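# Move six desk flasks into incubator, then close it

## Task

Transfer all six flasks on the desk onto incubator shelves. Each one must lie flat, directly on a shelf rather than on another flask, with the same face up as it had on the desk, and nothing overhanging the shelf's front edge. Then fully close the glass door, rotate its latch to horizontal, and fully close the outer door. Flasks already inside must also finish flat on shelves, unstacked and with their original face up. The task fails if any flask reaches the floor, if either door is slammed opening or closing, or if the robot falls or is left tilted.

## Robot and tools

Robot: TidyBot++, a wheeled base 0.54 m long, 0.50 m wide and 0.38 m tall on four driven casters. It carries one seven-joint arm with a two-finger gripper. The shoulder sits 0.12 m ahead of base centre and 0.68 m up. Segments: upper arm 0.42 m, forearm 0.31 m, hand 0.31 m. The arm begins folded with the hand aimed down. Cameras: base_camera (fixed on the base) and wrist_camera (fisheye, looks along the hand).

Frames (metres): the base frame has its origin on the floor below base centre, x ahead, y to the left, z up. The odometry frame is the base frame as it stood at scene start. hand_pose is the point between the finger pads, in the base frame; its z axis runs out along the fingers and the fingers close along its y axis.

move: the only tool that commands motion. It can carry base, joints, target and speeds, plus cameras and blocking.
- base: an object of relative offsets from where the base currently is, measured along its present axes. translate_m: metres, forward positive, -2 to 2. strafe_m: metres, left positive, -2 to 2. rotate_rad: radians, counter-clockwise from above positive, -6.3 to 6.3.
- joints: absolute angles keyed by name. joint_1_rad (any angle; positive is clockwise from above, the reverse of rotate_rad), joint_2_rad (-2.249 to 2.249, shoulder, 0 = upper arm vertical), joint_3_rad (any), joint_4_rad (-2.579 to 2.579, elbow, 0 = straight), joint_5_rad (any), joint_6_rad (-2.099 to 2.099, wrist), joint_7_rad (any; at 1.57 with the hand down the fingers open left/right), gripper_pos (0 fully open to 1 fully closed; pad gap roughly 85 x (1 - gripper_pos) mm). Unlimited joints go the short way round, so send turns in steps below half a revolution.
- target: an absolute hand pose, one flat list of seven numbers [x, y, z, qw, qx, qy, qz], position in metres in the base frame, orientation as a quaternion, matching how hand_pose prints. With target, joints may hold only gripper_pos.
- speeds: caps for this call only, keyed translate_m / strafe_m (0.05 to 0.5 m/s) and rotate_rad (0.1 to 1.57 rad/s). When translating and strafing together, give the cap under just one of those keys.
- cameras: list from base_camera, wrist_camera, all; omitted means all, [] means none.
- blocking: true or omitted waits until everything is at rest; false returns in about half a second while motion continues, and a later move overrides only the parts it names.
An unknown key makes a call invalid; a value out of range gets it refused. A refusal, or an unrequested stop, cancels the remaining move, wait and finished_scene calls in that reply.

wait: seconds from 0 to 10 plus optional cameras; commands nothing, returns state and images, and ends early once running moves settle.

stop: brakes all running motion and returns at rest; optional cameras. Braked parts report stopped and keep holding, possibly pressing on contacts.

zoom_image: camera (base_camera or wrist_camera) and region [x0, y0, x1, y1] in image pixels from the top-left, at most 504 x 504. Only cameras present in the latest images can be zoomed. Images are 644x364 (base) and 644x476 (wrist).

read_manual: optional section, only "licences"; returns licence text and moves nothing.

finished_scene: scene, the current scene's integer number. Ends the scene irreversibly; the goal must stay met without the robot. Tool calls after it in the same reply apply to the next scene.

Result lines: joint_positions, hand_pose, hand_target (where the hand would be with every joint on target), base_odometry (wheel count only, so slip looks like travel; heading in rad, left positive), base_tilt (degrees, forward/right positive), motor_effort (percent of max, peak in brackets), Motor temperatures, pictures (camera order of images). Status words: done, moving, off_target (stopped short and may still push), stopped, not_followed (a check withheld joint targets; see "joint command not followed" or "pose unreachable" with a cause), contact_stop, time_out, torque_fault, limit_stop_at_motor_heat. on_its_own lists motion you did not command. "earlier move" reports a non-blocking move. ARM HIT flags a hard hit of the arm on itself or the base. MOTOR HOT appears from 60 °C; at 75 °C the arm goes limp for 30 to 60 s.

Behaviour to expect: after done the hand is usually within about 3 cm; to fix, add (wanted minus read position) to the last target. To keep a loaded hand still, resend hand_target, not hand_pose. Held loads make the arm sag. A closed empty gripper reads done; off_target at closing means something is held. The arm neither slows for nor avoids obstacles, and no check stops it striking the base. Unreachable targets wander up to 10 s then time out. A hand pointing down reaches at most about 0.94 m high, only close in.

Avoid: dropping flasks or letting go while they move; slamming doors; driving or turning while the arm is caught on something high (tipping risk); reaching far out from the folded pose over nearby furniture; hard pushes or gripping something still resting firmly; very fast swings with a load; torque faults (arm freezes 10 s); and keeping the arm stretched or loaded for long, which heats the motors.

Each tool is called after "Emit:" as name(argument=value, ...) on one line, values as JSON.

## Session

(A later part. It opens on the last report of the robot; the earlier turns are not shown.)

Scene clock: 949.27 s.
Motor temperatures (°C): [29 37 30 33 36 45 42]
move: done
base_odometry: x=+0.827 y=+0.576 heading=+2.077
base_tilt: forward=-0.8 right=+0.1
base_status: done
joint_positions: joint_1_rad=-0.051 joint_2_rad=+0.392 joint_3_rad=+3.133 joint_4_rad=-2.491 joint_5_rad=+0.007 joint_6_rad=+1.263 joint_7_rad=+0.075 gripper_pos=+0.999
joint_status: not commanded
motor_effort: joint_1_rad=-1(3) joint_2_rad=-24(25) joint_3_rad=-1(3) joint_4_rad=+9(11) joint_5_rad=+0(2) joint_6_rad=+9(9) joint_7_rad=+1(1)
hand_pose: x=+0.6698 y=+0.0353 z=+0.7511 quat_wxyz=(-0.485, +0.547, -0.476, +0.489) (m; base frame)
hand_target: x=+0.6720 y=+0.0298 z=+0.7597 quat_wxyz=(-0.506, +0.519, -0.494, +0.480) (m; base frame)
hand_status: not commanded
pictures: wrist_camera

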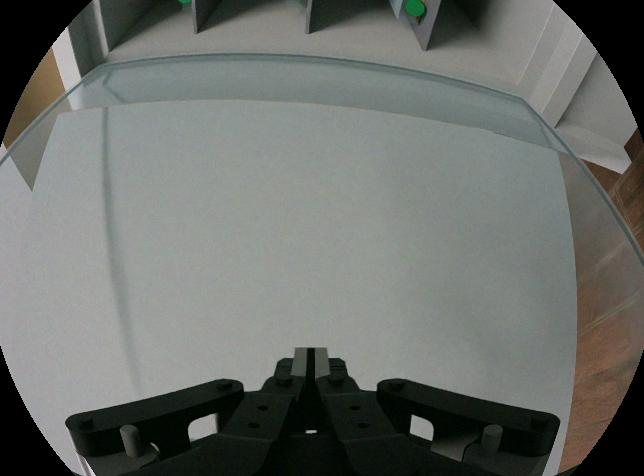

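Continue pushing to ~95°.

Emit:
move(base={"translate_m": 0.0639, "strafe_m": 0.0593}, speeds={"strafe_m": 0.06}, cameras=["wrist_camera"])

Emit:
move(base={"translate_m": 0.0502, "strafe_m": 0.0347}, speeds={"strafe_m": 0.05}, cameras=["wrist_camera"])

Scene clock: 957.00 s.
Motor temperatures (°C): [29 37 30 33 36 45 42]
move: done
base_odometry: x=+0.744 y=+0.603 heading=+2.077
base_tilt: forward=-0.8 right=+0.1
base_status: done
joint_positions: joint_1_rad=-0.051 joint_2_rad=+0.392 joint_3_rad=+3.133 joint_4_rad=-2.492 joint_5_rad=+0.007 joint_6_rad=+1.263 joint_7_rad=+0.075 gripper_pos=+0.999
joint_status: not commanded
motor_effort: joint_1_rad=-1(3) joint_2_rad=-24(25) joint_3_rad=-1(4) joint_4_rad=+10(12) joint_5_rad=+0(2) joint_6_rad=+9(9) joint_7_rad=+1(2)
hand_pose: x=+0.6697 y=+0.0352 z=+0.7511 quat_wxyz=(-0.485, +0.547, -0.476, +0.489) (m; base frame)
hand_target: x=+0.6720 y=+0.0298 z=+0.7597 quat_wxyz=(-0.506, +0.519, -0.494, +0.480) (m; base frame)
hand_status: not commanded
pictures: wrist_camera

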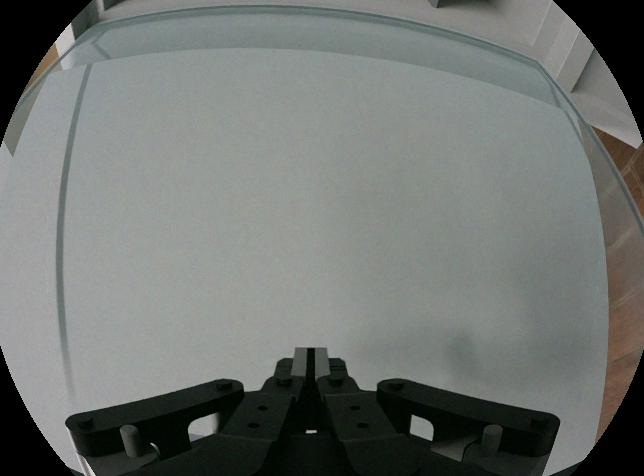

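Scene clock: 958.70 s.
Motor temperatures (°C): [29 37 30 33 36 45 42]
move: done
base_odometry: x=+0.689 y=+0.630 heading=+2.077
base_tilt: forward=-0.8 right=+0.1
base_status: done
joint_positions: joint_1_rad=-0.051 joint_2_rad=+0.392 joint_3_rad=+3.133 joint_4_rad=-2.492 joint_5_rad=+0.007 joint_6_rad=+1.263 joint_7_rad=+0.075 gripper_pos=+0.999
joint_status: not commanded
motor_effort: joint_1_rad=-2(3) joint_2_rad=-24(25) joint_3_rad=+0(2) joint_4_rad=+9(12) joint_5_rad=+0(2) joint_6_rad=+9(9) joint_7_rad=+1(1)
hand_pose: x=+0.6696 y=+0.0351 z=+0.7511 quat_wxyz=(-0.485, +0.547, -0.476, +0.489) (m; base frame)
hand_target: x=+0.6720 y=+0.0298 z=+0.7597 quat_wxyz=(-0.506, +0.519, -0.494, +0.480) (m; base frame)
hand_status: not commanded
pictures: wrist_camera

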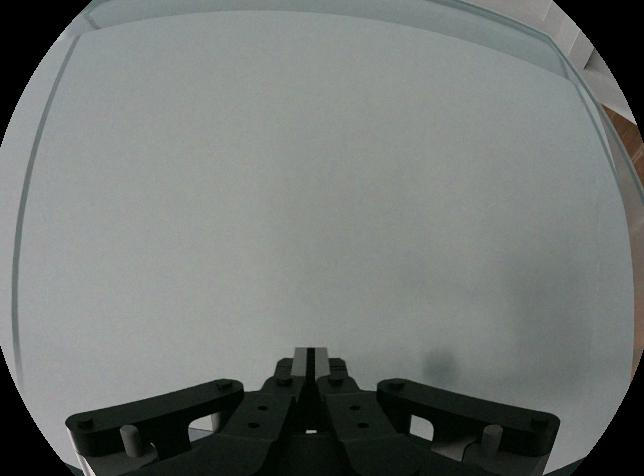

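Emit:
move(base={"translate_m": -0.15, "strafe_m": -0.0075}, speeds={"translate_m": 0.2}, cameras=["wrist_camera"])

Emit:
move(base={"translate_m": -0.172, "strafe_m": 0.566}, speeds={"strafe_m": 0.4}, cameras=["wrist_camera"])

Emit:
move(base={"rotate_rad": 0.57}, joints={"joint_2_rad": -0.459, "joint_4_rad": -2.075, "joint_6_rad": -0.52, "joint_7_rad": 1.572, "gripper_pos": 0.5}, cameras=["wrist_camera"])

Scene clock: 985.27 s.
Motor temperatures (°C): [29 37 30 33 36 45 42]
move: done
base_odometry: x=+0.768 y=+0.503 heading=+2.077
base_tilt: forward=-0.8 right=+0.1
base_status: done
joint_positions: joint_1_rad=-0.050 joint_2_rad=+0.392 joint_3_rad=+3.133 joint_4_rad=-2.491 joint_5_rad=+0.007 joint_6_rad=+1.263 joint_7_rad=+0.075 gripper_pos=+0.999
joint_status: not commanded
motor_effort: joint_1_rad=-1(2) joint_2_rad=-24(26) joint_3_rad=-1(1) joint_4_rad=+9(11) joint_5_rad=+0(1) joint_6_rad=+9(10) joint_7_rad=+0(1)
hand_pose: x=+0.6699 y=+0.0352 z=+0.7517 quat_wxyz=(-0.485, +0.546, -0.475, +0.490) (m; base frame)
hand_target: x=+0.6720 y=+0.0298 z=+0.7597 quat_wxyz=(-0.506, +0.519, -0.494, +0.480) (m; base frame)
hand_status: not commanded
pictures: wrist_camera

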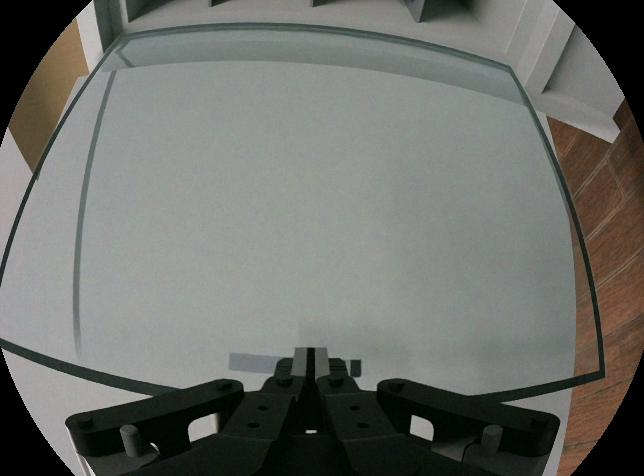

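Scene clock: 987.70 s.
Motor temperatures (°C): [29 37 30 33 36 45 42]
move: done
base_odometry: x=+0.357 y=+0.077 heading=+2.077
base_tilt: forward=-0.8 right=+0.1
base_status: done
joint_positions: joint_1_rad=-0.050 joint_2_rad=+0.392 joint_3_rad=+3.134 joint_4_rad=-2.491 joint_5_rad=+0.007 joint_6_rad=+1.263 joint_7_rad=+0.075 gripper_pos=+0.999
joint_status: not commanded
motor_effort: joint_1_rad=-1(5) joint_2_rad=-23(25) joint_3_rad=+0(3) joint_4_rad=+9(10) joint_5_rad=+0(1) joint_6_rad=+9(9) joint_7_rad=+0(2)
hand_pose: x=+0.6699 y=+0.0350 z=+0.7517 quat_wxyz=(-0.485, +0.546, -0.476, +0.490) (m; base frame)
hand_target: x=+0.6720 y=+0.0298 z=+0.7597 quat_wxyz=(-0.506, +0.519, -0.494, +0.480) (m; base frame)
hand_status: not commanded
pictures: wrist_camera

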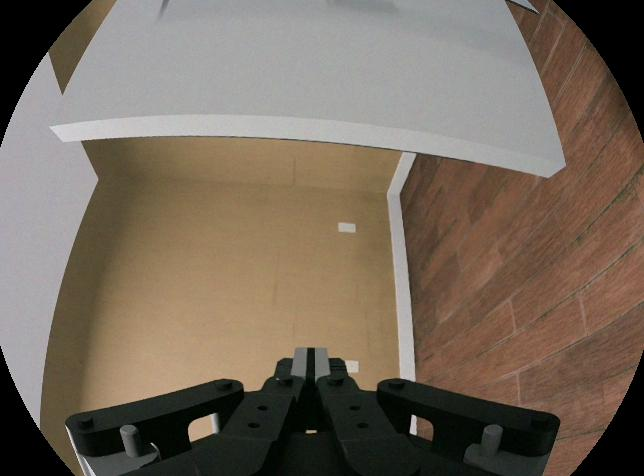

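Scene clock: 990.47 s.
Motor temperatures (°C): [29 37 30 33 36 45 42]
move: done
base_odometry: x=+0.357 y=+0.077 heading=+2.647
base_tilt: forward=-0.8 right=+0.1
base_status: done
joint_positions: joint_1_rad=-0.054 joint_2_rad=-0.450 joint_3_rad=+3.134 joint_4_rad=-2.096 joint_5_rad=+0.007 joint_6_rad=-0.451 joint_7_rad=+1.493 gripper_pos=+0.500
joint_status: all done
motor_effort: joint_1_rad=-1(4) joint_2_rad=-5(25) joint_3_rad=+0(3) joint_4_rad=+21(21) joint_5_rad=+0(1) joint_6_rad=+8(10) joint_7_rad=+0(2)
hand_pose: x=+0.5178 y=+0.0256 z=+0.8808 quat_wxyz=(-0.031, +0.867, -0.005, +0.498) (m; base frame)
hand_target: x=+0.5089 y=+0.0215 z=+0.8781 quat_wxyz=(-0.012, +0.876, +0.023, +0.482) (m; base frame)
hand_status: not commanded
pictures: wrist_camera

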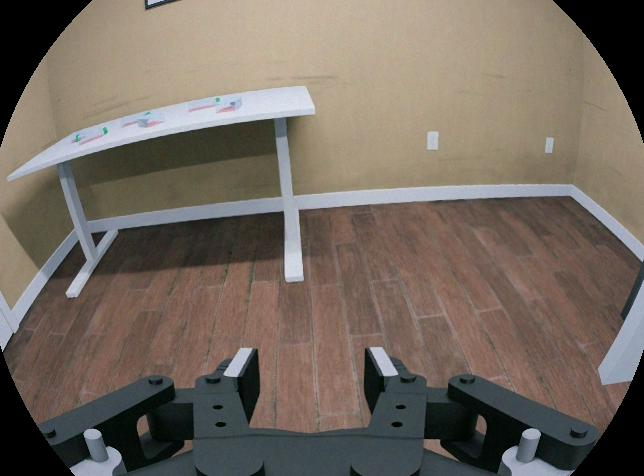

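Emit:
move(base={"translate_m": 0.8, "strafe_m": 0.5925, "rotate_rad": 0.05}, cameras=["wrist_camera"])

Scene clock: 1027.37 s.
Motor temperatures (°C): [29 37 30 34 36 45 42]
move: done
base_odometry: x=-0.629 y=-0.064 heading=+2.697
base_tilt: forward=-0.8 right=+0.2
base_status: done
joint_positions: joint_1_rad=-0.054 joint_2_rad=-0.454 joint_3_rad=+3.134 joint_4_rad=-2.095 joint_5_rad=+0.007 joint_6_rad=-0.456 joint_7_rad=+1.495 gripper_pos=+0.500
joint_status: not commanded
motor_effort: joint_1_rad=-1(3) joint_2_rad=-5(8) joint_3_rad=+0(2) joint_4_rad=+21(22) joint_5_rad=+0(1) joint_6_rad=+8(8) joint_7_rad=+0(1)
hand_pose: x=+0.5163 y=+0.0254 z=+0.8817 quat_wxyz=(-0.030, +0.867, -0.004, +0.498) (m; base frame)
hand_target: x=+0.5089 y=+0.0215 z=+0.8781 quat_wxyz=(-0.012, +0.876, +0.023, +0.482) (m; base frame)
hand_status: not commanded
pictures: wrist_camera

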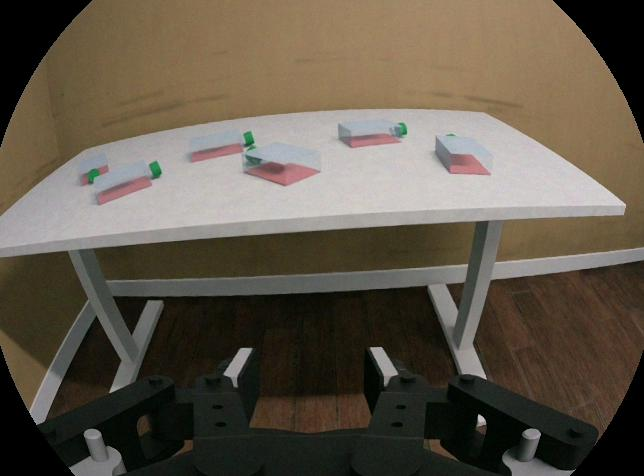

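Emit:
zoom_image(camera="wrist_camera", region=[60, 90, 500, 230])

Scaled by 1.145.

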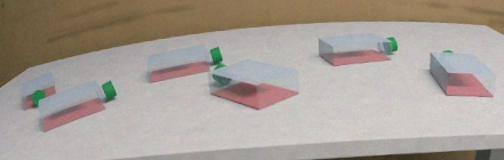

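Emit:
move(base={"translate_m": 0.30, "strafe_m": -0.289}, joints={"joint_1_rad": -0.05, "joint_2_rad": 0.484, "joint_3_rad": 3.14, "joint_4_rad": -0.567, "joint_5_rad": 0.0, "joint_6_rad": -2.01, "joint_7_rad": -1.567, "gripper_pos": 0.4}, cameras=["wrist_camera"])

Scene clock: 1187.57 s.
Motor temperatures (°C): [29 36 30 34 36 45 42]
move: done
base_odometry: x=-0.775 y=+0.326 heading=+2.698
base_tilt: forward=-0.8 right=+0.1
base_status: done
joint_positions: joint_1_rad=-0.054 joint_2_rad=+0.474 joint_3_rad=+3.134 joint_4_rad=-0.587 joint_5_rad=+0.007 joint_6_rad=-1.941 joint_7_rad=-1.487 gripper_pos=+0.400
joint_status: all done
motor_effort: joint_1_rad=-1(3) joint_2_rad=-32(33) joint_3_rad=-1(2) joint_4_rad=+14(23) joint_5_rad=+0(2) joint_6_rad=+1(9) joint_7_rad=-1(2)
hand_pose: x=+0.6277 y=+0.0296 z=+0.9014 quat_wxyz=(-0.070, +0.070, -0.995, +0.002) (m; base frame)
hand_target: x=+0.6120 y=+0.0265 z=+0.9001 quat_wxyz=(-0.040, +0.028, -0.999, -0.001) (m; base frame)
hand_status: not commanded
pictures: wrist_camera

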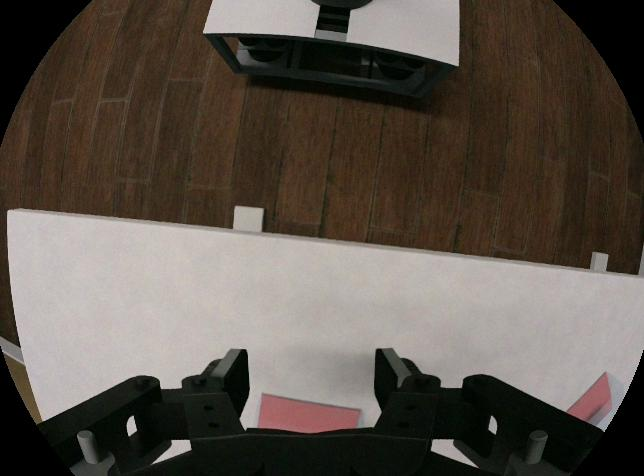

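Emit:
move(base={"translate_m": 0.2}, speeds={"translate_m": 0.2}, joints={"joint_6_rad": -2.05, "joint_7_rad": -1.7}, cameras=["wrist_camera"])

Scene clock: 1218.93 s.
Motor temperatures (°C): [29 36 30 34 36 45 42]
move: done
base_odometry: x=-0.956 y=+0.412 heading=+2.697
base_tilt: forward=-0.8 right=+0.1
base_status: done
joint_positions: joint_1_rad=-0.054 joint_2_rad=+0.485 joint_3_rad=+3.134 joint_4_rad=-0.585 joint_5_rad=+0.007 joint_6_rad=-1.993 joint_7_rad=-1.642 gripper_pos=+0.400
joint_status: all done
motor_effort: joint_1_rad=-1(2) joint_2_rad=-32(35) joint_3_rad=-1(1) joint_4_rad=+15(15) joint_5_rad=+0(1) joint_6_rad=+1(2) joint_7_rad=+1(1)
hand_pose: x=+0.6144 y=+0.0288 z=+0.8949 quat_wxyz=(-0.039, -0.007, -0.999, -0.001) (m; base frame)
hand_target: x=+0.5996 y=+0.0259 z=+0.8994 quat_wxyz=(-0.020, -0.039, -0.999, -0.002) (m; base frame)
hand_status: not commanded
pictures: wrist_camera

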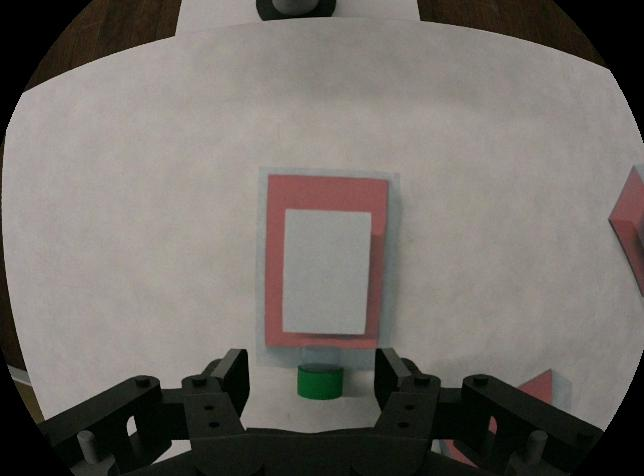

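Emit:
move(base={"translate_m": 0.040, "strafe_m": 0.007}, speeds={"translate_m": 0.1}, joints={"joint_2_rad": 0.411, "joint_4_rad": -0.859, "joint_6_rad": -1.79}, cameras=["wrist_camera"])

Scene clock: 1245.67 s.
Motor temperatures (°C): [29 37 30 34 36 45 42]
move: done
base_odometry: x=-0.996 y=+0.423 heading=+2.697
base_tilt: forward=-0.8 right=+0.1
base_status: done
joint_positions: joint_1_rad=-0.054 joint_2_rad=+0.429 joint_3_rad=+3.134 joint_4_rad=-0.850 joint_5_rad=+0.007 joint_6_rad=-1.857 joint_7_rad=-1.642 gripper_pos=+0.400
joint_status: all done
motor_effort: joint_1_rad=-1(3) joint_2_rad=-31(34) joint_3_rad=-1(2) joint_4_rad=+15(17) joint_5_rad=+0(1) joint_6_rad=+0(1) joint_7_rad=+1(1)
hand_pose: x=+0.5959 y=+0.0279 z=+0.8437 quat_wxyz=(-0.003, -0.006, -1.000, +0.001) (m; base frame)
hand_target: x=+0.6120 y=+0.0266 z=+0.8504 quat_wxyz=(-0.041, -0.039, -0.998, -0.004) (m; base frame)
hand_status: not commanded
pictures: wrist_camera

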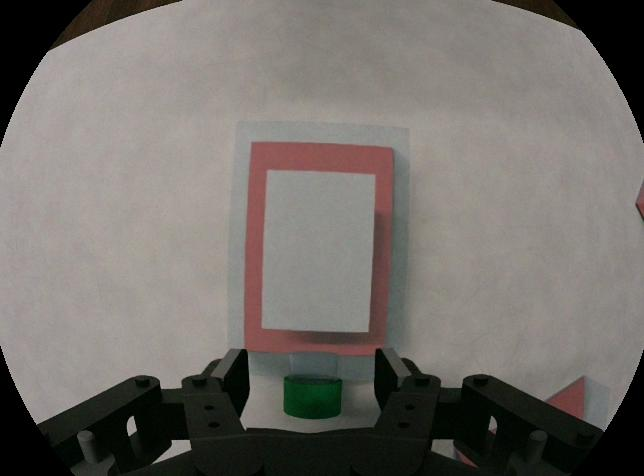

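Emit:
move(base={"translate_m": 0.03}, speeds={"translate_m": 0.1}, joints={"joint_2_rad": 0.395, "joint_4_rad": -0.97, "joint_6_rad": -1.67}, cameras=["wrist_camera"])

Scene clock: 1288.33 s.
Motor temperatures (°C): [29 37 30 34 36 45 42]
move: done
base_odometry: x=-1.023 y=+0.436 heading=+2.697
base_tilt: forward=-0.8 right=+0.1
base_status: done
joint_positions: joint_1_rad=-0.054 joint_2_rad=+0.410 joint_3_rad=+3.134 joint_4_rad=-0.964 joint_5_rad=+0.007 joint_6_rad=-1.738 joint_7_rad=-1.642 gripper_pos=+0.400
joint_status: all done
motor_effort: joint_1_rad=-1(4) joint_2_rad=-31(34) joint_3_rad=+0(2) joint_4_rad=+16(17) joint_5_rad=+0(1) joint_6_rad=+0(1) joint_7_rad=+1(1)
hand_pose: x=+0.6033 y=+0.0284 z=+0.8180 quat_wxyz=(-0.015, -0.006, -1.000, +0.001) (m; base frame)
hand_target: x=+0.6210 y=+0.0271 z=+0.8249 quat_wxyz=(-0.053, -0.039, -0.998, -0.005) (m; base frame)
hand_status: not commanded
pictures: wrist_camera

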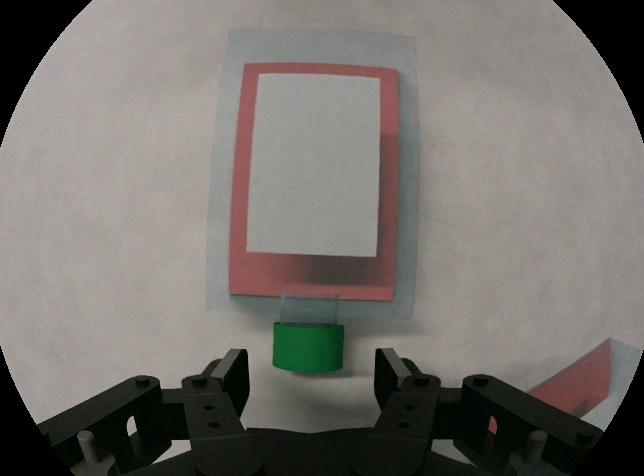

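Emit:
move(base={"translate_m": -0.005, "strafe_m": -0.002}, speeds={"translate_m": 0.05}, joints={"joint_2_rad": 0.383, "joint_4_rad": -1.04, "joint_6_rad": -1.62}, cameras=["wrist_camera"])

Scene clock: 1304.97 s.
Motor temperatures (°C): [29 38 30 34 36 45 42]
move: done
base_odometry: x=-1.017 y=+0.435 heading=+2.698
base_tilt: forward=-0.8 right=+0.1
base_status: done
joint_positions: joint_1_rad=-0.054 joint_2_rad=+0.396 joint_3_rad=+3.134 joint_4_rad=-1.033 joint_5_rad=+0.007 joint_6_rad=-1.688 joint_7_rad=-1.642 gripper_pos=+0.400
joint_status: all done
motor_effort: joint_1_rad=-1(4) joint_2_rad=-30(34) joint_3_rad=+0(2) joint_4_rad=+16(17) joint_5_rad=+0(1) joint_6_rad=+0(1) joint_7_rad=+0(1)
hand_pose: x=+0.5990 y=+0.0282 z=+0.8034 quat_wxyz=(-0.012, -0.006, -1.000, +0.001) (m; base frame)
hand_target: x=+0.6171 y=+0.0269 z=+0.8086 quat_wxyz=(-0.049, -0.039, -0.998, -0.005) (m; base frame)
hand_status: not commanded
pictures: wrist_camera

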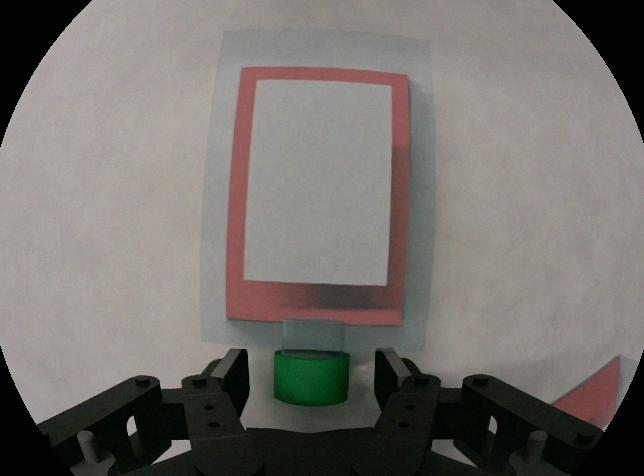

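Emit:
move(joints={"gripper_pos": 0.82}, cameras=["wrist_camera"])

Emit:
move(joints={"joint_2_rad": 0.411, "joint_4_rad": -0.85, "joint_6_rad": -1.80}, cameras=["wrist_camera"])

Scene clock: 1332.17 s.
Motor temperatures (°C): [29 38 30 34 36 45 42]
move: off_target
base_odometry: x=-1.017 y=+0.435 heading=+2.698
base_tilt: forward=-0.8 right=+0.1
base_status: not commanded
joint_positions: joint_1_rad=-0.054 joint_2_rad=+0.392 joint_3_rad=+3.134 joint_4_rad=-1.036 joint_5_rad=+0.007 joint_6_rad=-1.686 joint_7_rad=-1.642 gripper_pos=+0.695
joint_status: gripper_pos off_target (ended at +0.695, target +0.820)
motor_effort: joint_1_rad=-1(2) joint_2_rad=-30(31) joint_3_rad=-1(1) joint_4_rad=+17(17) joint_5_rad=+0(1) joint_6_rad=+0(1) joint_7_rad=+1(1)
hand_pose: x=+0.5986 y=+0.0282 z=+0.8045 quat_wxyz=(-0.014, -0.006, -1.000, +0.001) (m; base frame)
hand_target: x=+0.6171 y=+0.0269 z=+0.8086 quat_wxyz=(-0.049, -0.039, -0.998, -0.005) (m; base frame)
hand_status: not commanded
pictures: wrist_camera

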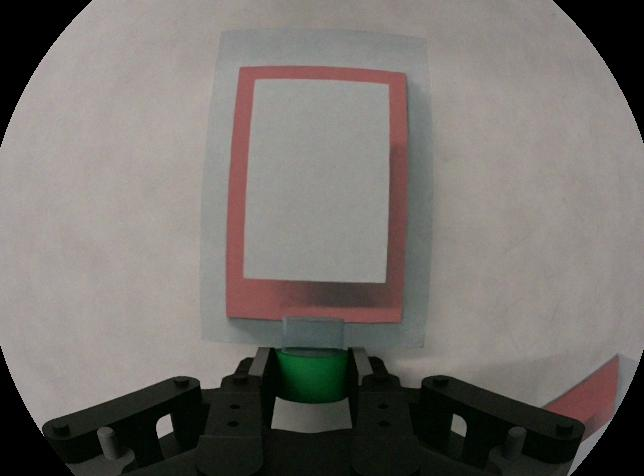

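Scene clock: 1333.33 s.
Motor temperatures (°C): [29 38 30 34 36 45 42]
move: done
base_odometry: x=-1.017 y=+0.436 heading=+2.698
base_tilt: forward=-0.8 right=+0.2
base_status: not commanded
joint_positions: joint_1_rad=-0.054 joint_2_rad=+0.400 joint_3_rad=+3.134 joint_4_rad=-0.870 joint_5_rad=+0.007 joint_6_rad=-1.740 joint_7_rad=-1.642 gripper_pos=+0.695
joint_status: all done
motor_effort: joint_1_rad=-2(2) joint_2_rad=-31(33) joint_3_rad=-1(1) joint_4_rad=+17(18) joint_5_rad=+0(1) joint_6_rad=+1(2) joint_7_rad=+1(1)
hand_pose: x=+0.6230 y=+0.0295 z=+0.8543 quat_wxyz=(-0.066, -0.006, -0.998, -0.003) (m; base frame)
hand_target: x=+0.6108 y=+0.0266 z=+0.8531 quat_wxyz=(-0.040, -0.039, -0.998, -0.004) (m; base frame)
hand_status: not commanded
pictures: wrist_camera

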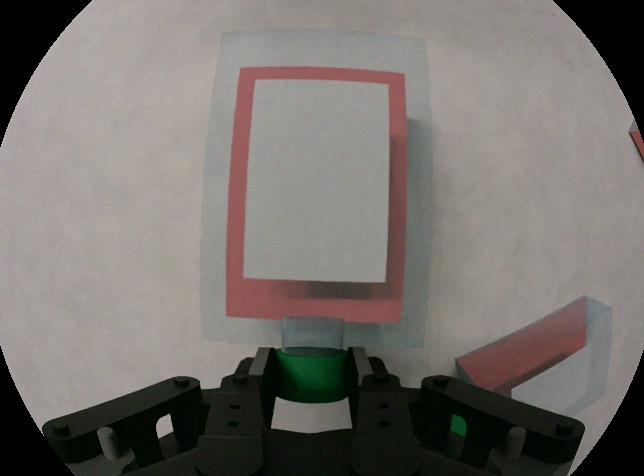

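Emit:
move(base={"translate_m": -0.1}, speeds={"translate_m": 0.2}, joints={"joint_2_rad": 0.45, "joint_4_rad": -0.66, "joint_6_rad": -1.96, "gripper_pos": 0.88}, cameras=[])

Emit:
move(base={"translate_m": -0.11}, speeds={"translate_m": 0.2}, joints={"joint_7_rad": 0.0}, cameras=["wrist_camera"])

Emit:
move(joints={"joint_7_rad": 1.7}, cameras=["wrist_camera"])

Scene clock: 1349.27 s.
Motor temperatures (°C): [29 38 30 34 36 45 42]
move: off_target
base_odometry: x=-0.927 y=+0.393 heading=+2.698
base_tilt: forward=-0.8 right=+0.1
base_status: done
joint_positions: joint_1_rad=-0.054 joint_2_rad=+0.445 joint_3_rad=+3.134 joint_4_rad=-0.679 joint_5_rad=+0.007 joint_6_rad=-1.894 joint_7_rad=-1.642 gripper_pos=+0.695
joint_status: gripper_pos off_target (ended at +0.695, target +0.880); the others done
motor_effort: joint_1_rad=-1(2) joint_2_rad=-32(36) joint_3_rad=+0(1) joint_4_rad=+16(18) joint_5_rad=+0(1) joint_6_rad=+1(3) joint_7_rad=+0(1)
hand_pose: x=+0.6211 y=+0.0291 z=+0.8888 quat_wxyz=(-0.062, -0.007, -0.998, -0.003) (m; base frame)
hand_target: x=+0.6051 y=+0.0262 z=+0.8900 quat_wxyz=(-0.036, -0.039, -0.999, -0.004) (m; base frame)
hand_status: not commanded
pictures: none
No camera images: "cameras" was empty.

Scene clock: 1351.50 s.
Motor temperatures (°C): [29 38 30 34 36 45 42]
move: done
base_odometry: x=-0.827 y=+0.346 heading=+2.698
base_tilt: forward=-0.8 right=+0.2
base_status: done
joint_positions: joint_1_rad=-0.054 joint_2_rad=+0.452 joint_3_rad=+3.134 joint_4_rad=-0.678 joint_5_rad=+0.007 joint_6_rad=-1.899 joint_7_rad=-0.076 gripper_pos=+0.695
joint_status: all done
motor_effort: joint_1_rad=-1(3) joint_2_rad=-32(35) joint_3_rad=-1(2) joint_4_rad=+15(16) joint_5_rad=+0(1) joint_6_rad=+1(2) joint_7_rad=+1(1)
hand_pose: x=+0.6211 y=+0.0291 z=+0.8848 quat_wxyz=(-0.041, +0.699, -0.713, +0.038) (m; base frame)
hand_target: x=+0.6051 y=+0.0262 z=+0.8900 quat_wxyz=(-0.026, +0.725, -0.688, +0.024) (m; base frame)
hand_status: not commanded
pictures: wrist_camera

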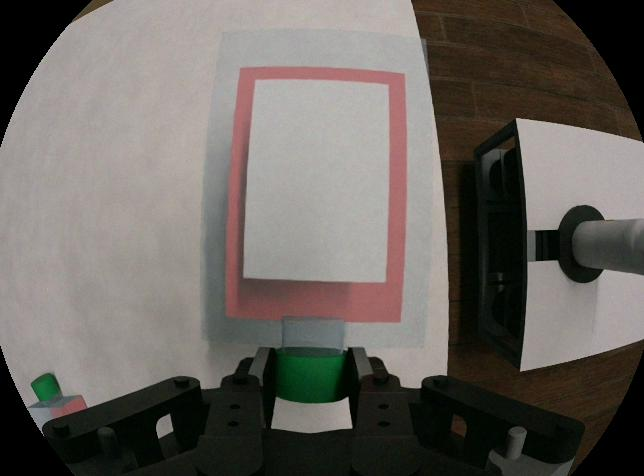

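Scene clock: 1353.73 s.
Motor temperatures (°C): [29 38 30 34 36 45 42]
move: done
base_odometry: x=-0.827 y=+0.346 heading=+2.698
base_tilt: forward=-0.8 right=+0.2
base_status: not commanded
joint_positions: joint_1_rad=-0.054 joint_2_rad=+0.452 joint_3_rad=+3.134 joint_4_rad=-0.678 joint_5_rad=+0.007 joint_6_rad=-1.899 joint_7_rad=+1.623 gripper_pos=+0.695
joint_status: all done
motor_effort: joint_1_rad=+0(2) joint_2_rad=-32(33) joint_3_rad=-1(1) joint_4_rad=+16(16) joint_5_rad=+0(1) joint_6_rad=+1(2) joint_7_rad=+0(2)
hand_pose: x=+0.6211 y=+0.0291 z=+0.8848 quat_wxyz=(+0.001, +0.997, +0.055, +0.056) (m; base frame)
hand_target: x=+0.6051 y=+0.0262 z=+0.8900 quat_wxyz=(+0.001, +0.995, +0.090, +0.036) (m; base frame)
hand_status: not commanded
pictures: wrist_camera

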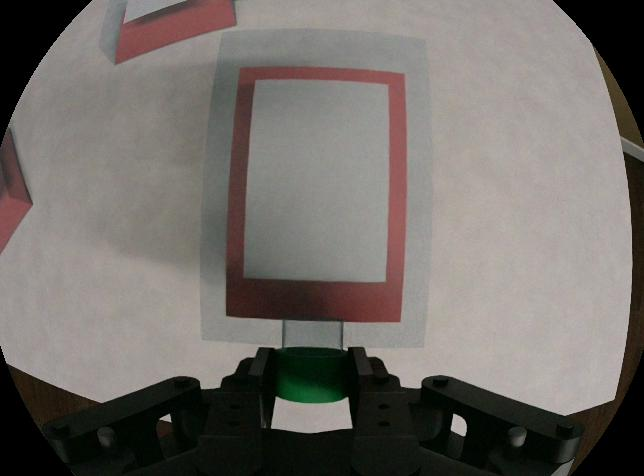

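Emit:
move(joints={"joint_2_rad": 0.408, "joint_4_rad": -0.89, "joint_6_rad": -1.76}, cameras=[])

Emit:
move(joints={"joint_2_rad": 0.395, "joint_4_rad": -0.99, "joint_6_rad": -1.69}, cameras=["wrist_camera"])

Scene clock: 1368.07 s.
Motor temperatures (°C): [29 38 30 34 36 45 42]
move: done
base_odometry: x=-0.827 y=+0.346 heading=+2.698
base_tilt: forward=-0.8 right=+0.1
base_status: not commanded
joint_positions: joint_1_rad=-0.054 joint_2_rad=+0.431 joint_3_rad=+3.134 joint_4_rad=-0.885 joint_5_rad=+0.007 joint_6_rad=-1.824 joint_7_rad=+1.624 gripper_pos=+0.695
joint_status: all done
motor_effort: joint_1_rad=-1(2) joint_2_rad=-32(34) joint_3_rad=-1(1) joint_4_rad=+16(18) joint_5_rad=+0(1) joint_6_rad=+0(2) joint_7_rad=+1(1)
hand_pose: x=+0.5983 y=+0.0279 z=+0.8321 quat_wxyz=(+0.002, +0.998, +0.056, +0.001) (m; base frame)
hand_target: x=+0.6140 y=+0.0267 z=+0.8425 quat_wxyz=(+0.001, +0.995, +0.090, +0.042) (m; base frame)
hand_status: not commanded
pictures: none
No camera images: "cameras" was empty.

Scene clock: 1368.97 s.
Motor temperatures (°C): [29 38 30 34 36 45 42]
move: done
base_odometry: x=-0.827 y=+0.346 heading=+2.698
base_tilt: forward=-0.8 right=+0.1
base_status: not commanded
joint_positions: joint_1_rad=-0.054 joint_2_rad=+0.416 joint_3_rad=+3.134 joint_4_rad=-0.987 joint_5_rad=+0.007 joint_6_rad=-1.759 joint_7_rad=+1.624 gripper_pos=+0.695
joint_status: all done
motor_effort: joint_1_rad=-1(2) joint_2_rad=-31(33) joint_3_rad=+0(1) joint_4_rad=+16(17) joint_5_rad=+0(1) joint_6_rad=+0(1) joint_7_rad=+1(1)
hand_pose: x=+0.5917 y=+0.0276 z=+0.8080 quat_wxyz=(+0.002, +0.998, +0.056, -0.010) (m; base frame)
hand_target: x=+0.6099 y=+0.0265 z=+0.8176 quat_wxyz=(+0.001, +0.995, +0.090, +0.033) (m; base frame)
hand_status: not commanded
pictures: wrist_camera

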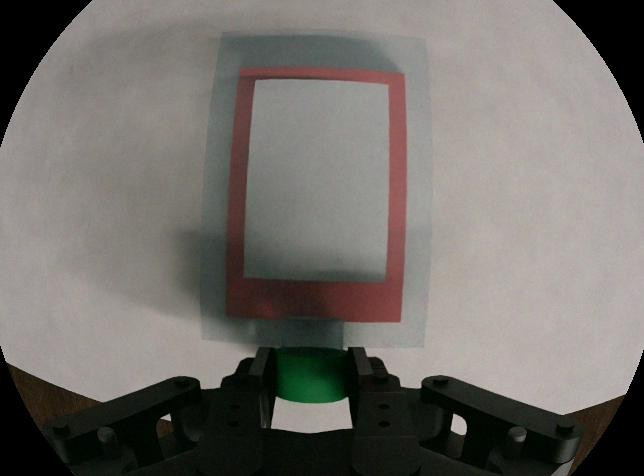

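Emit:
move(joints={"joint_2_rad": 0.388, "joint_4_rad": -1.012, "joint_6_rad": -1.665}, cameras=[])

Emit:
move(joints={"joint_2_rad": 0.385, "joint_4_rad": -1.03, "joint_6_rad": -1.645}, cameras=["wrist_camera"])

Scene clock: 1376.57 s.
Motor temperatures (°C): [29 38 30 34 36 45 42]
move: done
base_odometry: x=-0.827 y=+0.346 heading=+2.698
base_tilt: forward=-0.8 right=+0.1
base_status: not commanded
joint_positions: joint_1_rad=-0.054 joint_2_rad=+0.409 joint_3_rad=+3.134 joint_4_rad=-1.009 joint_5_rad=+0.007 joint_6_rad=-1.731 joint_7_rad=+1.624 gripper_pos=+0.695
joint_status: all done
motor_effort: joint_1_rad=+0(2) joint_2_rad=-32(32) joint_3_rad=+0(1) joint_4_rad=+17(17) joint_5_rad=+0(1) joint_6_rad=+0(1) joint_7_rad=+1(1)
hand_pose: x=+0.5940 y=+0.0277 z=+0.8045 quat_wxyz=(+0.002, +0.998, +0.056, -0.003) (m; base frame)
hand_target: x=+0.6111 y=+0.0266 z=+0.8143 quat_wxyz=(+0.001, +0.995, +0.090, +0.038) (m; base frame)
hand_status: not commanded
pictures: none
No camera images: "cameras" was empty.

Scene clock: 1377.17 s.
Motor temperatures (°C): [29 38 30 34 36 45 42]
move: done
base_odometry: x=-0.827 y=+0.346 heading=+2.698
base_tilt: forward=-0.8 right=+0.1
base_status: not commanded
joint_positions: joint_1_rad=-0.054 joint_2_rad=+0.400 joint_3_rad=+3.134 joint_4_rad=-1.023 joint_5_rad=+0.007 joint_6_rad=-1.712 joint_7_rad=+1.624 gripper_pos=+0.695
joint_status: all done
motor_effort: joint_1_rad=-1(2) joint_2_rad=-31(31) joint_3_rad=+0(1) joint_4_rad=+16(17) joint_5_rad=+0(1) joint_6_rad=+1(1) joint_7_rad=+0(1)
hand_pose: x=+0.5949 y=+0.0278 z=+0.8042 quat_wxyz=(+0.002, +0.998, +0.056, +0.003) (m; base frame)
hand_target: x=+0.6122 y=+0.0267 z=+0.8103 quat_wxyz=(+0.001, +0.995, +0.090, +0.041) (m; base frame)
hand_status: not commanded
pictures: wrist_camera

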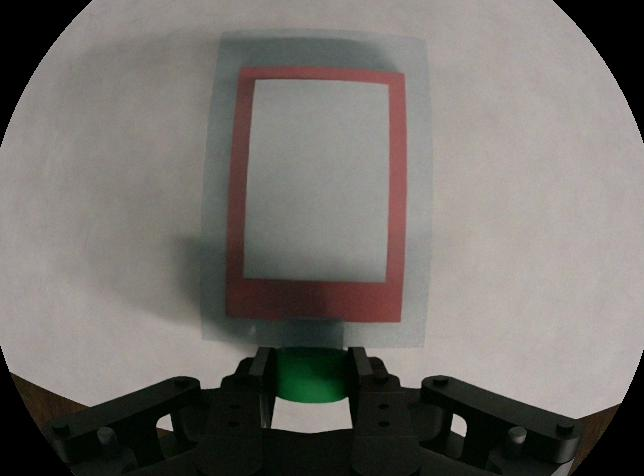

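Emit:
move(joints={"gripper_pos": 0.55}, cameras=[])

Emit:
move(joints={"joint_2_rad": 0.117, "joint_4_rad": -1.466, "joint_6_rad": -1.128}, cameras=["wrist_camera"])

Emit:
move(joints={"joint_2_rad": -0.091, "joint_4_rad": -1.857, "joint_6_rad": -0.596}, cameras=["wrist_camera"])

Emit:
move(joints={"joint_2_rad": -0.189, "joint_4_rad": -2.224, "joint_6_rad": 0.02}, cameras=["wrist_camera"])

Scene clock: 1392.80 s.
Motor temperatures (°C): [29 38 30 34 36 45 42]
move: done
base_odometry: x=-0.827 y=+0.346 heading=+2.698
base_tilt: forward=-0.8 right=+0.1
base_status: not commanded
joint_positions: joint_1_rad=-0.054 joint_2_rad=+0.400 joint_3_rad=+3.134 joint_4_rad=-1.023 joint_5_rad=+0.007 joint_6_rad=-1.711 joint_7_rad=+1.624 gripper_pos=+0.550
joint_status: all done
motor_effort: joint_1_rad=-1(1) joint_2_rad=-31(31) joint_3_rad=-1(1) joint_4_rad=+16(17) joint_5_rad=+1(1) joint_6_rad=+1(1) joint_7_rad=+0(1)
hand_pose: x=+0.5952 y=+0.0278 z=+0.8042 quat_wxyz=(+0.002, +0.998, +0.056, +0.003) (m; base frame)
hand_target: x=+0.6122 y=+0.0267 z=+0.8103 quat_wxyz=(+0.001, +0.995, +0.090, +0.041) (m; base frame)
hand_status: not commanded
pictures: none
No camera images: "cameras" was empty.

Scene clock: 1394.77 s.
Motor temperatures (°C): [29 38 30 34 36 45 42]
move: done
base_odometry: x=-0.827 y=+0.346 heading=+2.698
base_tilt: forward=-0.8 right=+0.1
base_status: not commanded
joint_positions: joint_1_rad=-0.054 joint_2_rad=+0.132 joint_3_rad=+3.134 joint_4_rad=-1.457 joint_5_rad=+0.007 joint_6_rad=-1.198 joint_7_rad=+1.624 gripper_pos=+0.550
joint_status: all done
motor_effort: joint_1_rad=-1(2) joint_2_rad=-23(32) joint_3_rad=-1(1) joint_4_rad=+18(19) joint_5_rad=+0(1) joint_6_rad=+3(4) joint_7_rad=+0(1)
hand_pose: x=+0.5958 y=+0.0285 z=+0.8013 quat_wxyz=(+0.002, +0.983, +0.057, +0.176) (m; base frame)
hand_target: x=+0.6117 y=+0.0267 z=+0.8130 quat_wxyz=(+0.008, +0.973, +0.088, +0.214) (m; base frame)
hand_status: not commanded
pictures: wrist_camera

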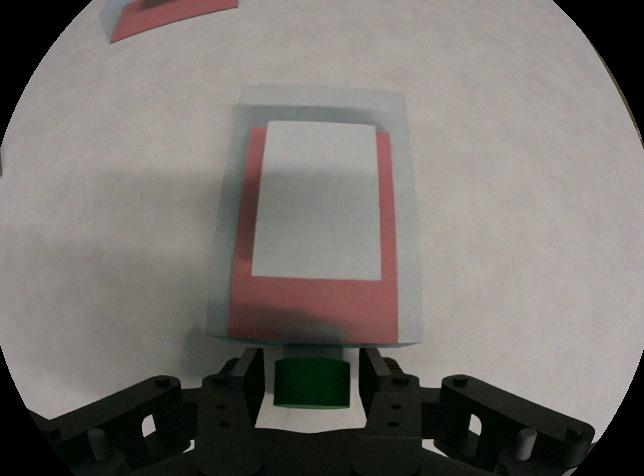

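Scene clock: 1396.70 s.
Motor temperatures (°C): [29 38 30 34 36 45 42]
move: done
base_odometry: x=-0.827 y=+0.346 heading=+2.698
base_tilt: forward=-0.8 right=+0.2
base_status: not commanded
joint_positions: joint_1_rad=-0.054 joint_2_rad=-0.075 joint_3_rad=+3.134 joint_4_rad=-1.849 joint_5_rad=+0.007 joint_6_rad=-0.666 joint_7_rad=+1.624 gripper_pos=+0.550
joint_status: all done
motor_effort: joint_1_rad=-1(2) joint_2_rad=-17(24) joint_3_rad=+0(1) joint_4_rad=+19(20) joint_5_rad=+0(1) joint_6_rad=+6(6) joint_7_rad=+0(1)
hand_pose: x=+0.5954 y=+0.0293 z=+0.8003 quat_wxyz=(+0.002, +0.937, +0.055, +0.344) (m; base frame)
hand_target: x=+0.6072 y=+0.0266 z=+0.8185 quat_wxyz=(+0.015, +0.921, +0.084, +0.380) (m; base frame)
hand_status: not commanded
pictures: wrist_camera

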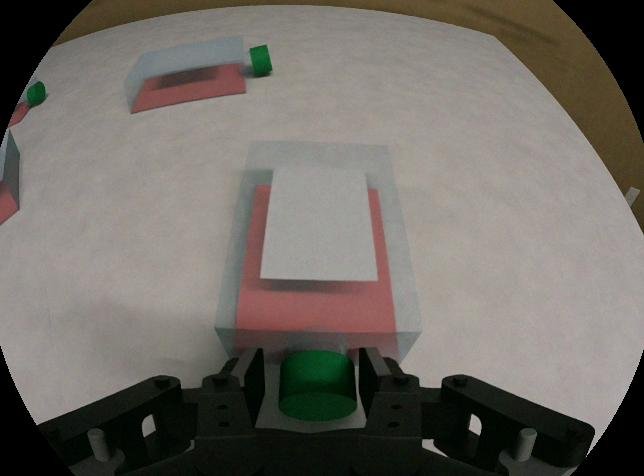

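Scene clock: 1398.60 s.
Motor temperatures (°C): [29 38 30 34 36 45 42]
move: done
base_odometry: x=-0.827 y=+0.346 heading=+2.698
base_tilt: forward=-0.8 right=+0.1
base_status: not commanded
joint_positions: joint_1_rad=-0.054 joint_2_rad=-0.171 joint_3_rad=+3.134 joint_4_rad=-2.217 joint_5_rad=+0.007 joint_6_rad=-0.050 joint_7_rad=+1.624 gripper_pos=+0.550
joint_status: all done
motor_effort: joint_1_rad=-1(2) joint_2_rad=-13(17) joint_3_rad=+0(1) joint_4_rad=+19(20) joint_5_rad=+0(1) joint_6_rad=+7(9) joint_7_rad=+0(2)
hand_pose: x=+0.5953 y=+0.0305 z=+0.7968 quat_wxyz=(+0.000, +0.865, +0.052, +0.500) (m; base frame)
hand_target: x=+0.6014 y=+0.0263 z=+0.8206 quat_wxyz=(+0.021, +0.842, +0.076, +0.534) (m; base frame)
hand_status: not commanded
pictures: wrist_camera

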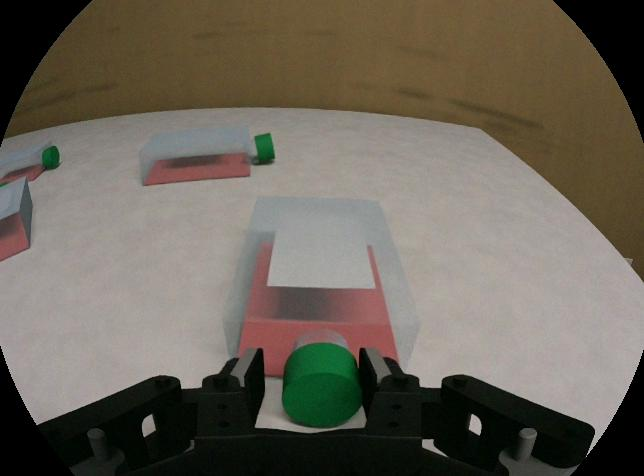

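Emit:
move(joints={"gripper_pos": 0.82}, cameras=["wrist_camera"])

Emit:
move(joints={"joint_2_rad": -0.228, "joint_4_rad": -2.108, "joint_6_rad": -0.255, "gripper_pos": 0.88}, cameras=["wrist_camera"])

Scene clock: 1416.20 s.
Motor temperatures (°C): [29 38 30 34 36 45 42]
move: off_target
base_odometry: x=-0.827 y=+0.346 heading=+2.698
base_tilt: forward=-0.8 right=+0.2
base_status: not commanded
joint_positions: joint_1_rad=-0.054 joint_2_rad=-0.172 joint_3_rad=+3.134 joint_4_rad=-2.217 joint_5_rad=+0.007 joint_6_rad=-0.047 joint_7_rad=+1.624 gripper_pos=+0.688
joint_status: gripper_pos off_target (ended at +0.688, target +0.820)
motor_effort: joint_1_rad=-2(2) joint_2_rad=-13(14) joint_3_rad=+0(1) joint_4_rad=+19(20) joint_5_rad=+0(0) joint_6_rad=+8(8) joint_7_rad=+1(1)
hand_pose: x=+0.5957 y=+0.0305 z=+0.7978 quat_wxyz=(+0.000, +0.864, +0.052, +0.501) (m; base frame)
hand_target: x=+0.6014 y=+0.0263 z=+0.8206 quat_wxyz=(+0.021, +0.842, +0.076, +0.534) (m; base frame)
hand_status: not commanded
pictures: wrist_camera

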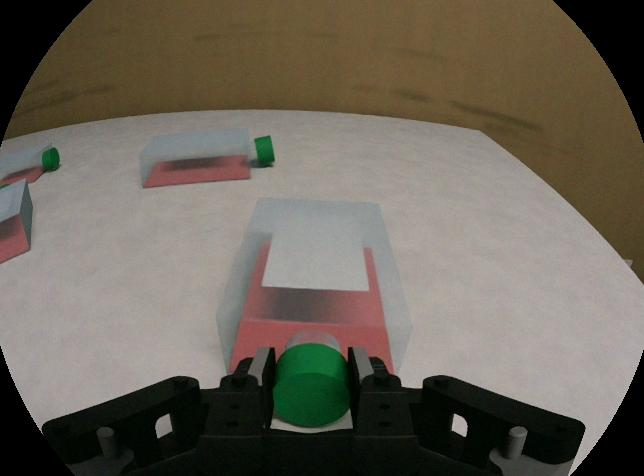

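Scene clock: 1417.20 s.
Motor temperatures (°C): [29 38 30 34 36 45 42]
move: off_target
base_odometry: x=-0.827 y=+0.346 heading=+2.698
base_tilt: forward=-0.8 right=+0.2
base_status: not commanded
joint_positions: joint_1_rad=-0.054 joint_2_rad=-0.210 joint_3_rad=+3.134 joint_4_rad=-2.129 joint_5_rad=+0.007 joint_6_rad=-0.200 joint_7_rad=+1.624 gripper_pos=+0.688
joint_status: gripper_pos off_target (ended at +0.688, target +0.880); the others done
motor_effort: joint_1_rad=+0(2) joint_2_rad=-13(15) joint_3_rad=+0(1) joint_4_rad=+21(21) joint_5_rad=+0(1) joint_6_rad=+8(9) joint_7_rad=+1(1)
hand_pose: x=+0.5915 y=+0.0300 z=+0.8241 quat_wxyz=(+0.001, +0.870, +0.052, +0.490) (m; base frame)
hand_target: x=+0.5857 y=+0.0255 z=+0.8295 quat_wxyz=(+0.019, +0.872, +0.079, +0.482) (m; base frame)
hand_status: not commanded
pictures: wrist_camera

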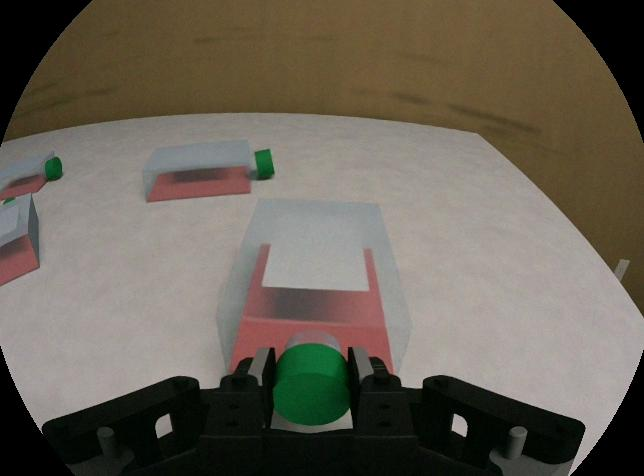

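Emit:
move(base={"translate_m": -0.35}, speeds={"translate_m": 0.3}, joints={"joint_2_rad": -0.459, "joint_4_rad": -2.075, "joint_6_rad": -0.52}, cameras=[])

Emit:
move(base={"rotate_rad": -1.621}, speeds={"rotate_rad": 0.8}, cameras=[])

Emit:
move(base={"translate_m": 0.035, "strafe_m": -0.699}, speeds={"strafe_m": 0.4}, cameras=["wrist_camera"])

Scene clock: 1440.10 s.
Motor temperatures (°C): [29 38 30 34 36 45 42]
move: done
base_odometry: x=-0.511 y=+0.195 heading=+2.698
base_tilt: forward=-0.8 right=+0.1
base_status: done
joint_positions: joint_1_rad=-0.054 joint_2_rad=-0.456 joint_3_rad=+3.134 joint_4_rad=-2.099 joint_5_rad=+0.007 joint_6_rad=-0.459 joint_7_rad=+1.624 gripper_pos=+0.688
joint_status: all done
motor_effort: joint_1_rad=-1(2) joint_2_rad=-5(17) joint_3_rad=+0(1) joint_4_rad=+21(23) joint_5_rad=+0(1) joint_6_rad=+8(9) joint_7_rad=+1(1)
hand_pose: x=+0.5148 y=+0.0250 z=+0.8793 quat_wxyz=(+0.002, +0.866, +0.052, +0.497) (m; base frame)
hand_target: x=+0.5089 y=+0.0215 z=+0.8781 quat_wxyz=(+0.019, +0.873, +0.079, +0.482) (m; base frame)
hand_status: not commanded
pictures: none
No camera images: "cameras" was empty.

Scene clock: 1442.93 s.
Motor temperatures (°C): [29 38 30 34 36 45 42]
move: done
base_odometry: x=-0.511 y=+0.195 heading=+1.078
base_tilt: forward=-0.8 right=+0.2
base_status: done
joint_positions: joint_1_rad=-0.054 joint_2_rad=-0.456 joint_3_rad=+3.134 joint_4_rad=-2.099 joint_5_rad=+0.007 joint_6_rad=-0.460 joint_7_rad=+1.624 gripper_pos=+0.688
joint_status: not commanded
motor_effort: joint_1_rad=-2(3) joint_2_rad=-5(7) joint_3_rad=+0(2) joint_4_rad=+22(22) joint_5_rad=+1(1) joint_6_rad=+9(9) joint_7_rad=+1(1)
hand_pose: x=+0.5147 y=+0.0250 z=+0.8793 quat_wxyz=(+0.002, +0.866, +0.052, +0.497) (m; base frame)
hand_target: x=+0.5089 y=+0.0215 z=+0.8781 quat_wxyz=(+0.019, +0.873, +0.079, +0.482) (m; base frame)
hand_status: not commanded
pictures: none
No camera images: "cameras" was empty.

Scene clock: 1445.80 s.
Motor temperatures (°C): [29 38 30 34 36 45 42]
move: done
base_odometry: x=+0.121 y=-0.105 heading=+1.077
base_tilt: forward=-0.8 right=+0.2
base_status: done
joint_positions: joint_1_rad=-0.054 joint_2_rad=-0.456 joint_3_rad=+3.134 joint_4_rad=-2.099 joint_5_rad=+0.007 joint_6_rad=-0.460 joint_7_rad=+1.624 gripper_pos=+0.688
joint_status: not commanded
motor_effort: joint_1_rad=+0(2) joint_2_rad=-5(6) joint_3_rad=+0(3) joint_4_rad=+22(23) joint_5_rad=+0(1) joint_6_rad=+8(9) joint_7_rad=+1(1)
hand_pose: x=+0.5147 y=+0.0250 z=+0.8793 quat_wxyz=(+0.002, +0.866, +0.052, +0.497) (m; base frame)
hand_target: x=+0.5089 y=+0.0215 z=+0.8781 quat_wxyz=(+0.019, +0.873, +0.079, +0.482) (m; base frame)
hand_status: not commanded
pictures: wrist_camera

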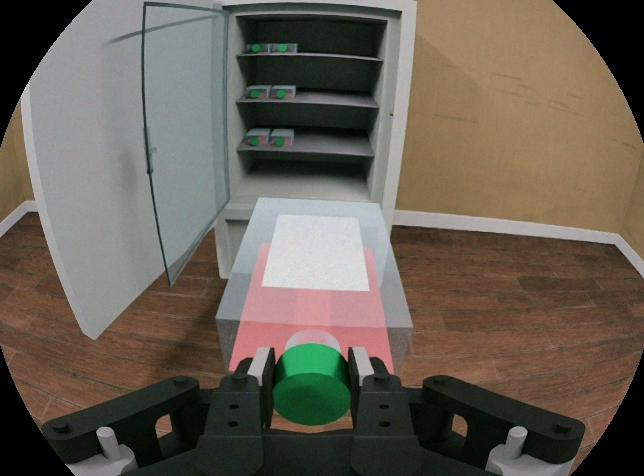

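Emit:
move(base={"translate_m": 0.65, "strafe_m": 0.082}, speeds={"translate_m": 0.3}, joints={"joint_2_rad": 0.19, "joint_4_rad": -2.477, "joint_6_rad": 0.62}, cameras=["wrist_camera"])

Scene clock: 1508.13 s.
Motor temperatures (°C): [29 37 30 34 36 45 42]
move: done
base_odometry: x=+0.358 y=+0.506 heading=+1.076
base_tilt: forward=-0.8 right=+0.1
base_status: done
joint_positions: joint_1_rad=-0.054 joint_2_rad=+0.187 joint_3_rad=+3.134 joint_4_rad=-2.472 joint_5_rad=+0.007 joint_6_rad=+0.549 joint_7_rad=+1.624 gripper_pos=+0.688
joint_status: all done
motor_effort: joint_1_rad=-2(2) joint_2_rad=-20(22) joint_3_rad=+0(1) joint_4_rad=+13(23) joint_5_rad=+0(1) joint_6_rad=+8(9) joint_7_rad=+0(1)
hand_pose: x=+0.6091 y=+0.0323 z=+0.6572 quat_wxyz=(-0.003, +0.868, +0.052, +0.493) (m; base frame)
hand_target: x=+0.6180 y=+0.0271 z=+0.6727 quat_wxyz=(+0.020, +0.850, +0.077, +0.520) (m; base frame)
hand_status: not commanded
pictures: wrist_camera

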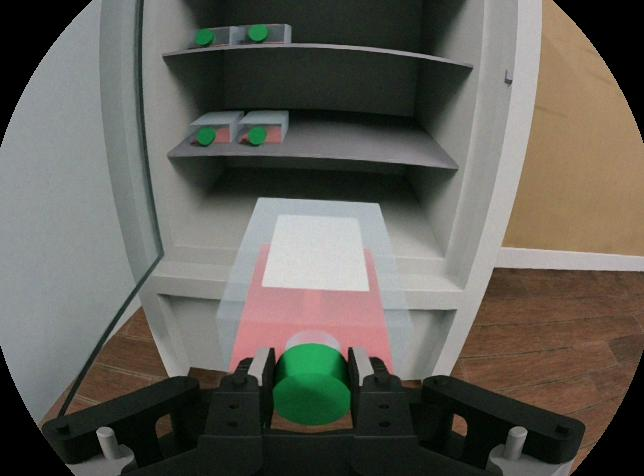

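Emit:
zoom_image(camera="wrist_camera", region=[140, 80, 500, 300])

Scaled by 1.400.

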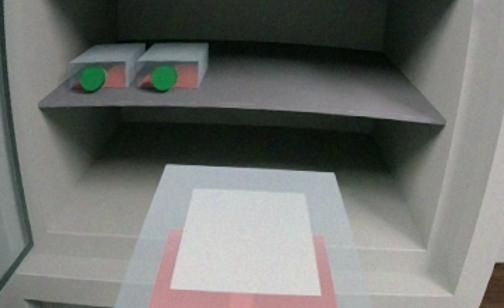

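Emit:
zoom_image(camera="wrist_camera", region=[160, 90, 320, 180])

Scaled by 3.150.

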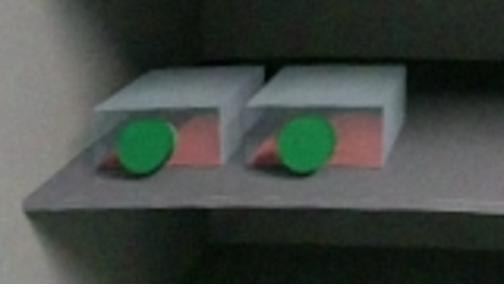

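Emit:
move(base={"translate_m": 0.2, "strafe_m": 0.01}, speeds={"translate_m": 0.15}, cameras=["wrist_camera"])

Scene clock: 1641.90 s.
Motor temperatures (°C): [29 37 30 34 36 45 42]
move: done
base_odometry: x=+0.444 y=+0.687 heading=+1.077
base_tilt: forward=-0.8 right=+0.1
base_status: done
joint_positions: joint_1_rad=-0.054 joint_2_rad=+0.189 joint_3_rad=+3.134 joint_4_rad=-2.477 joint_5_rad=+0.007 joint_6_rad=+0.551 joint_7_rad=+1.624 gripper_pos=+0.688
joint_status: not commanded
motor_effort: joint_1_rad=-1(3) joint_2_rad=-19(22) joint_3_rad=+0(2) joint_4_rad=+13(14) joint_5_rad=+0(1) joint_6_rad=+8(9) joint_7_rad=+0(1)
hand_pose: x=+0.6070 y=+0.0322 z=+0.6545 quat_wxyz=(-0.003, +0.870, +0.052, +0.491) (m; base frame)
hand_target: x=+0.6180 y=+0.0271 z=+0.6727 quat_wxyz=(+0.020, +0.850, +0.077, +0.520) (m; base frame)
hand_status: not commanded
pictures: wrist_camera

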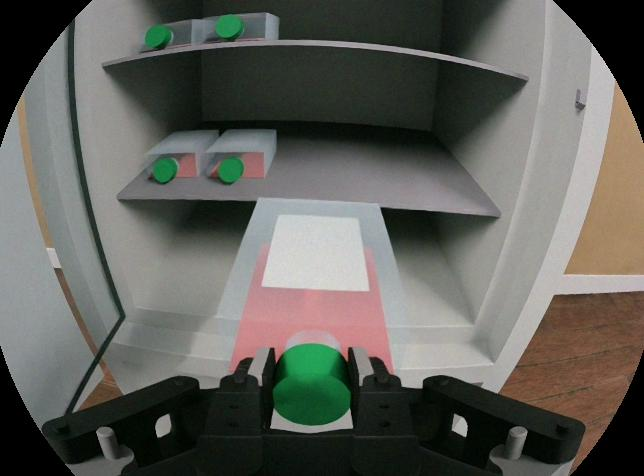

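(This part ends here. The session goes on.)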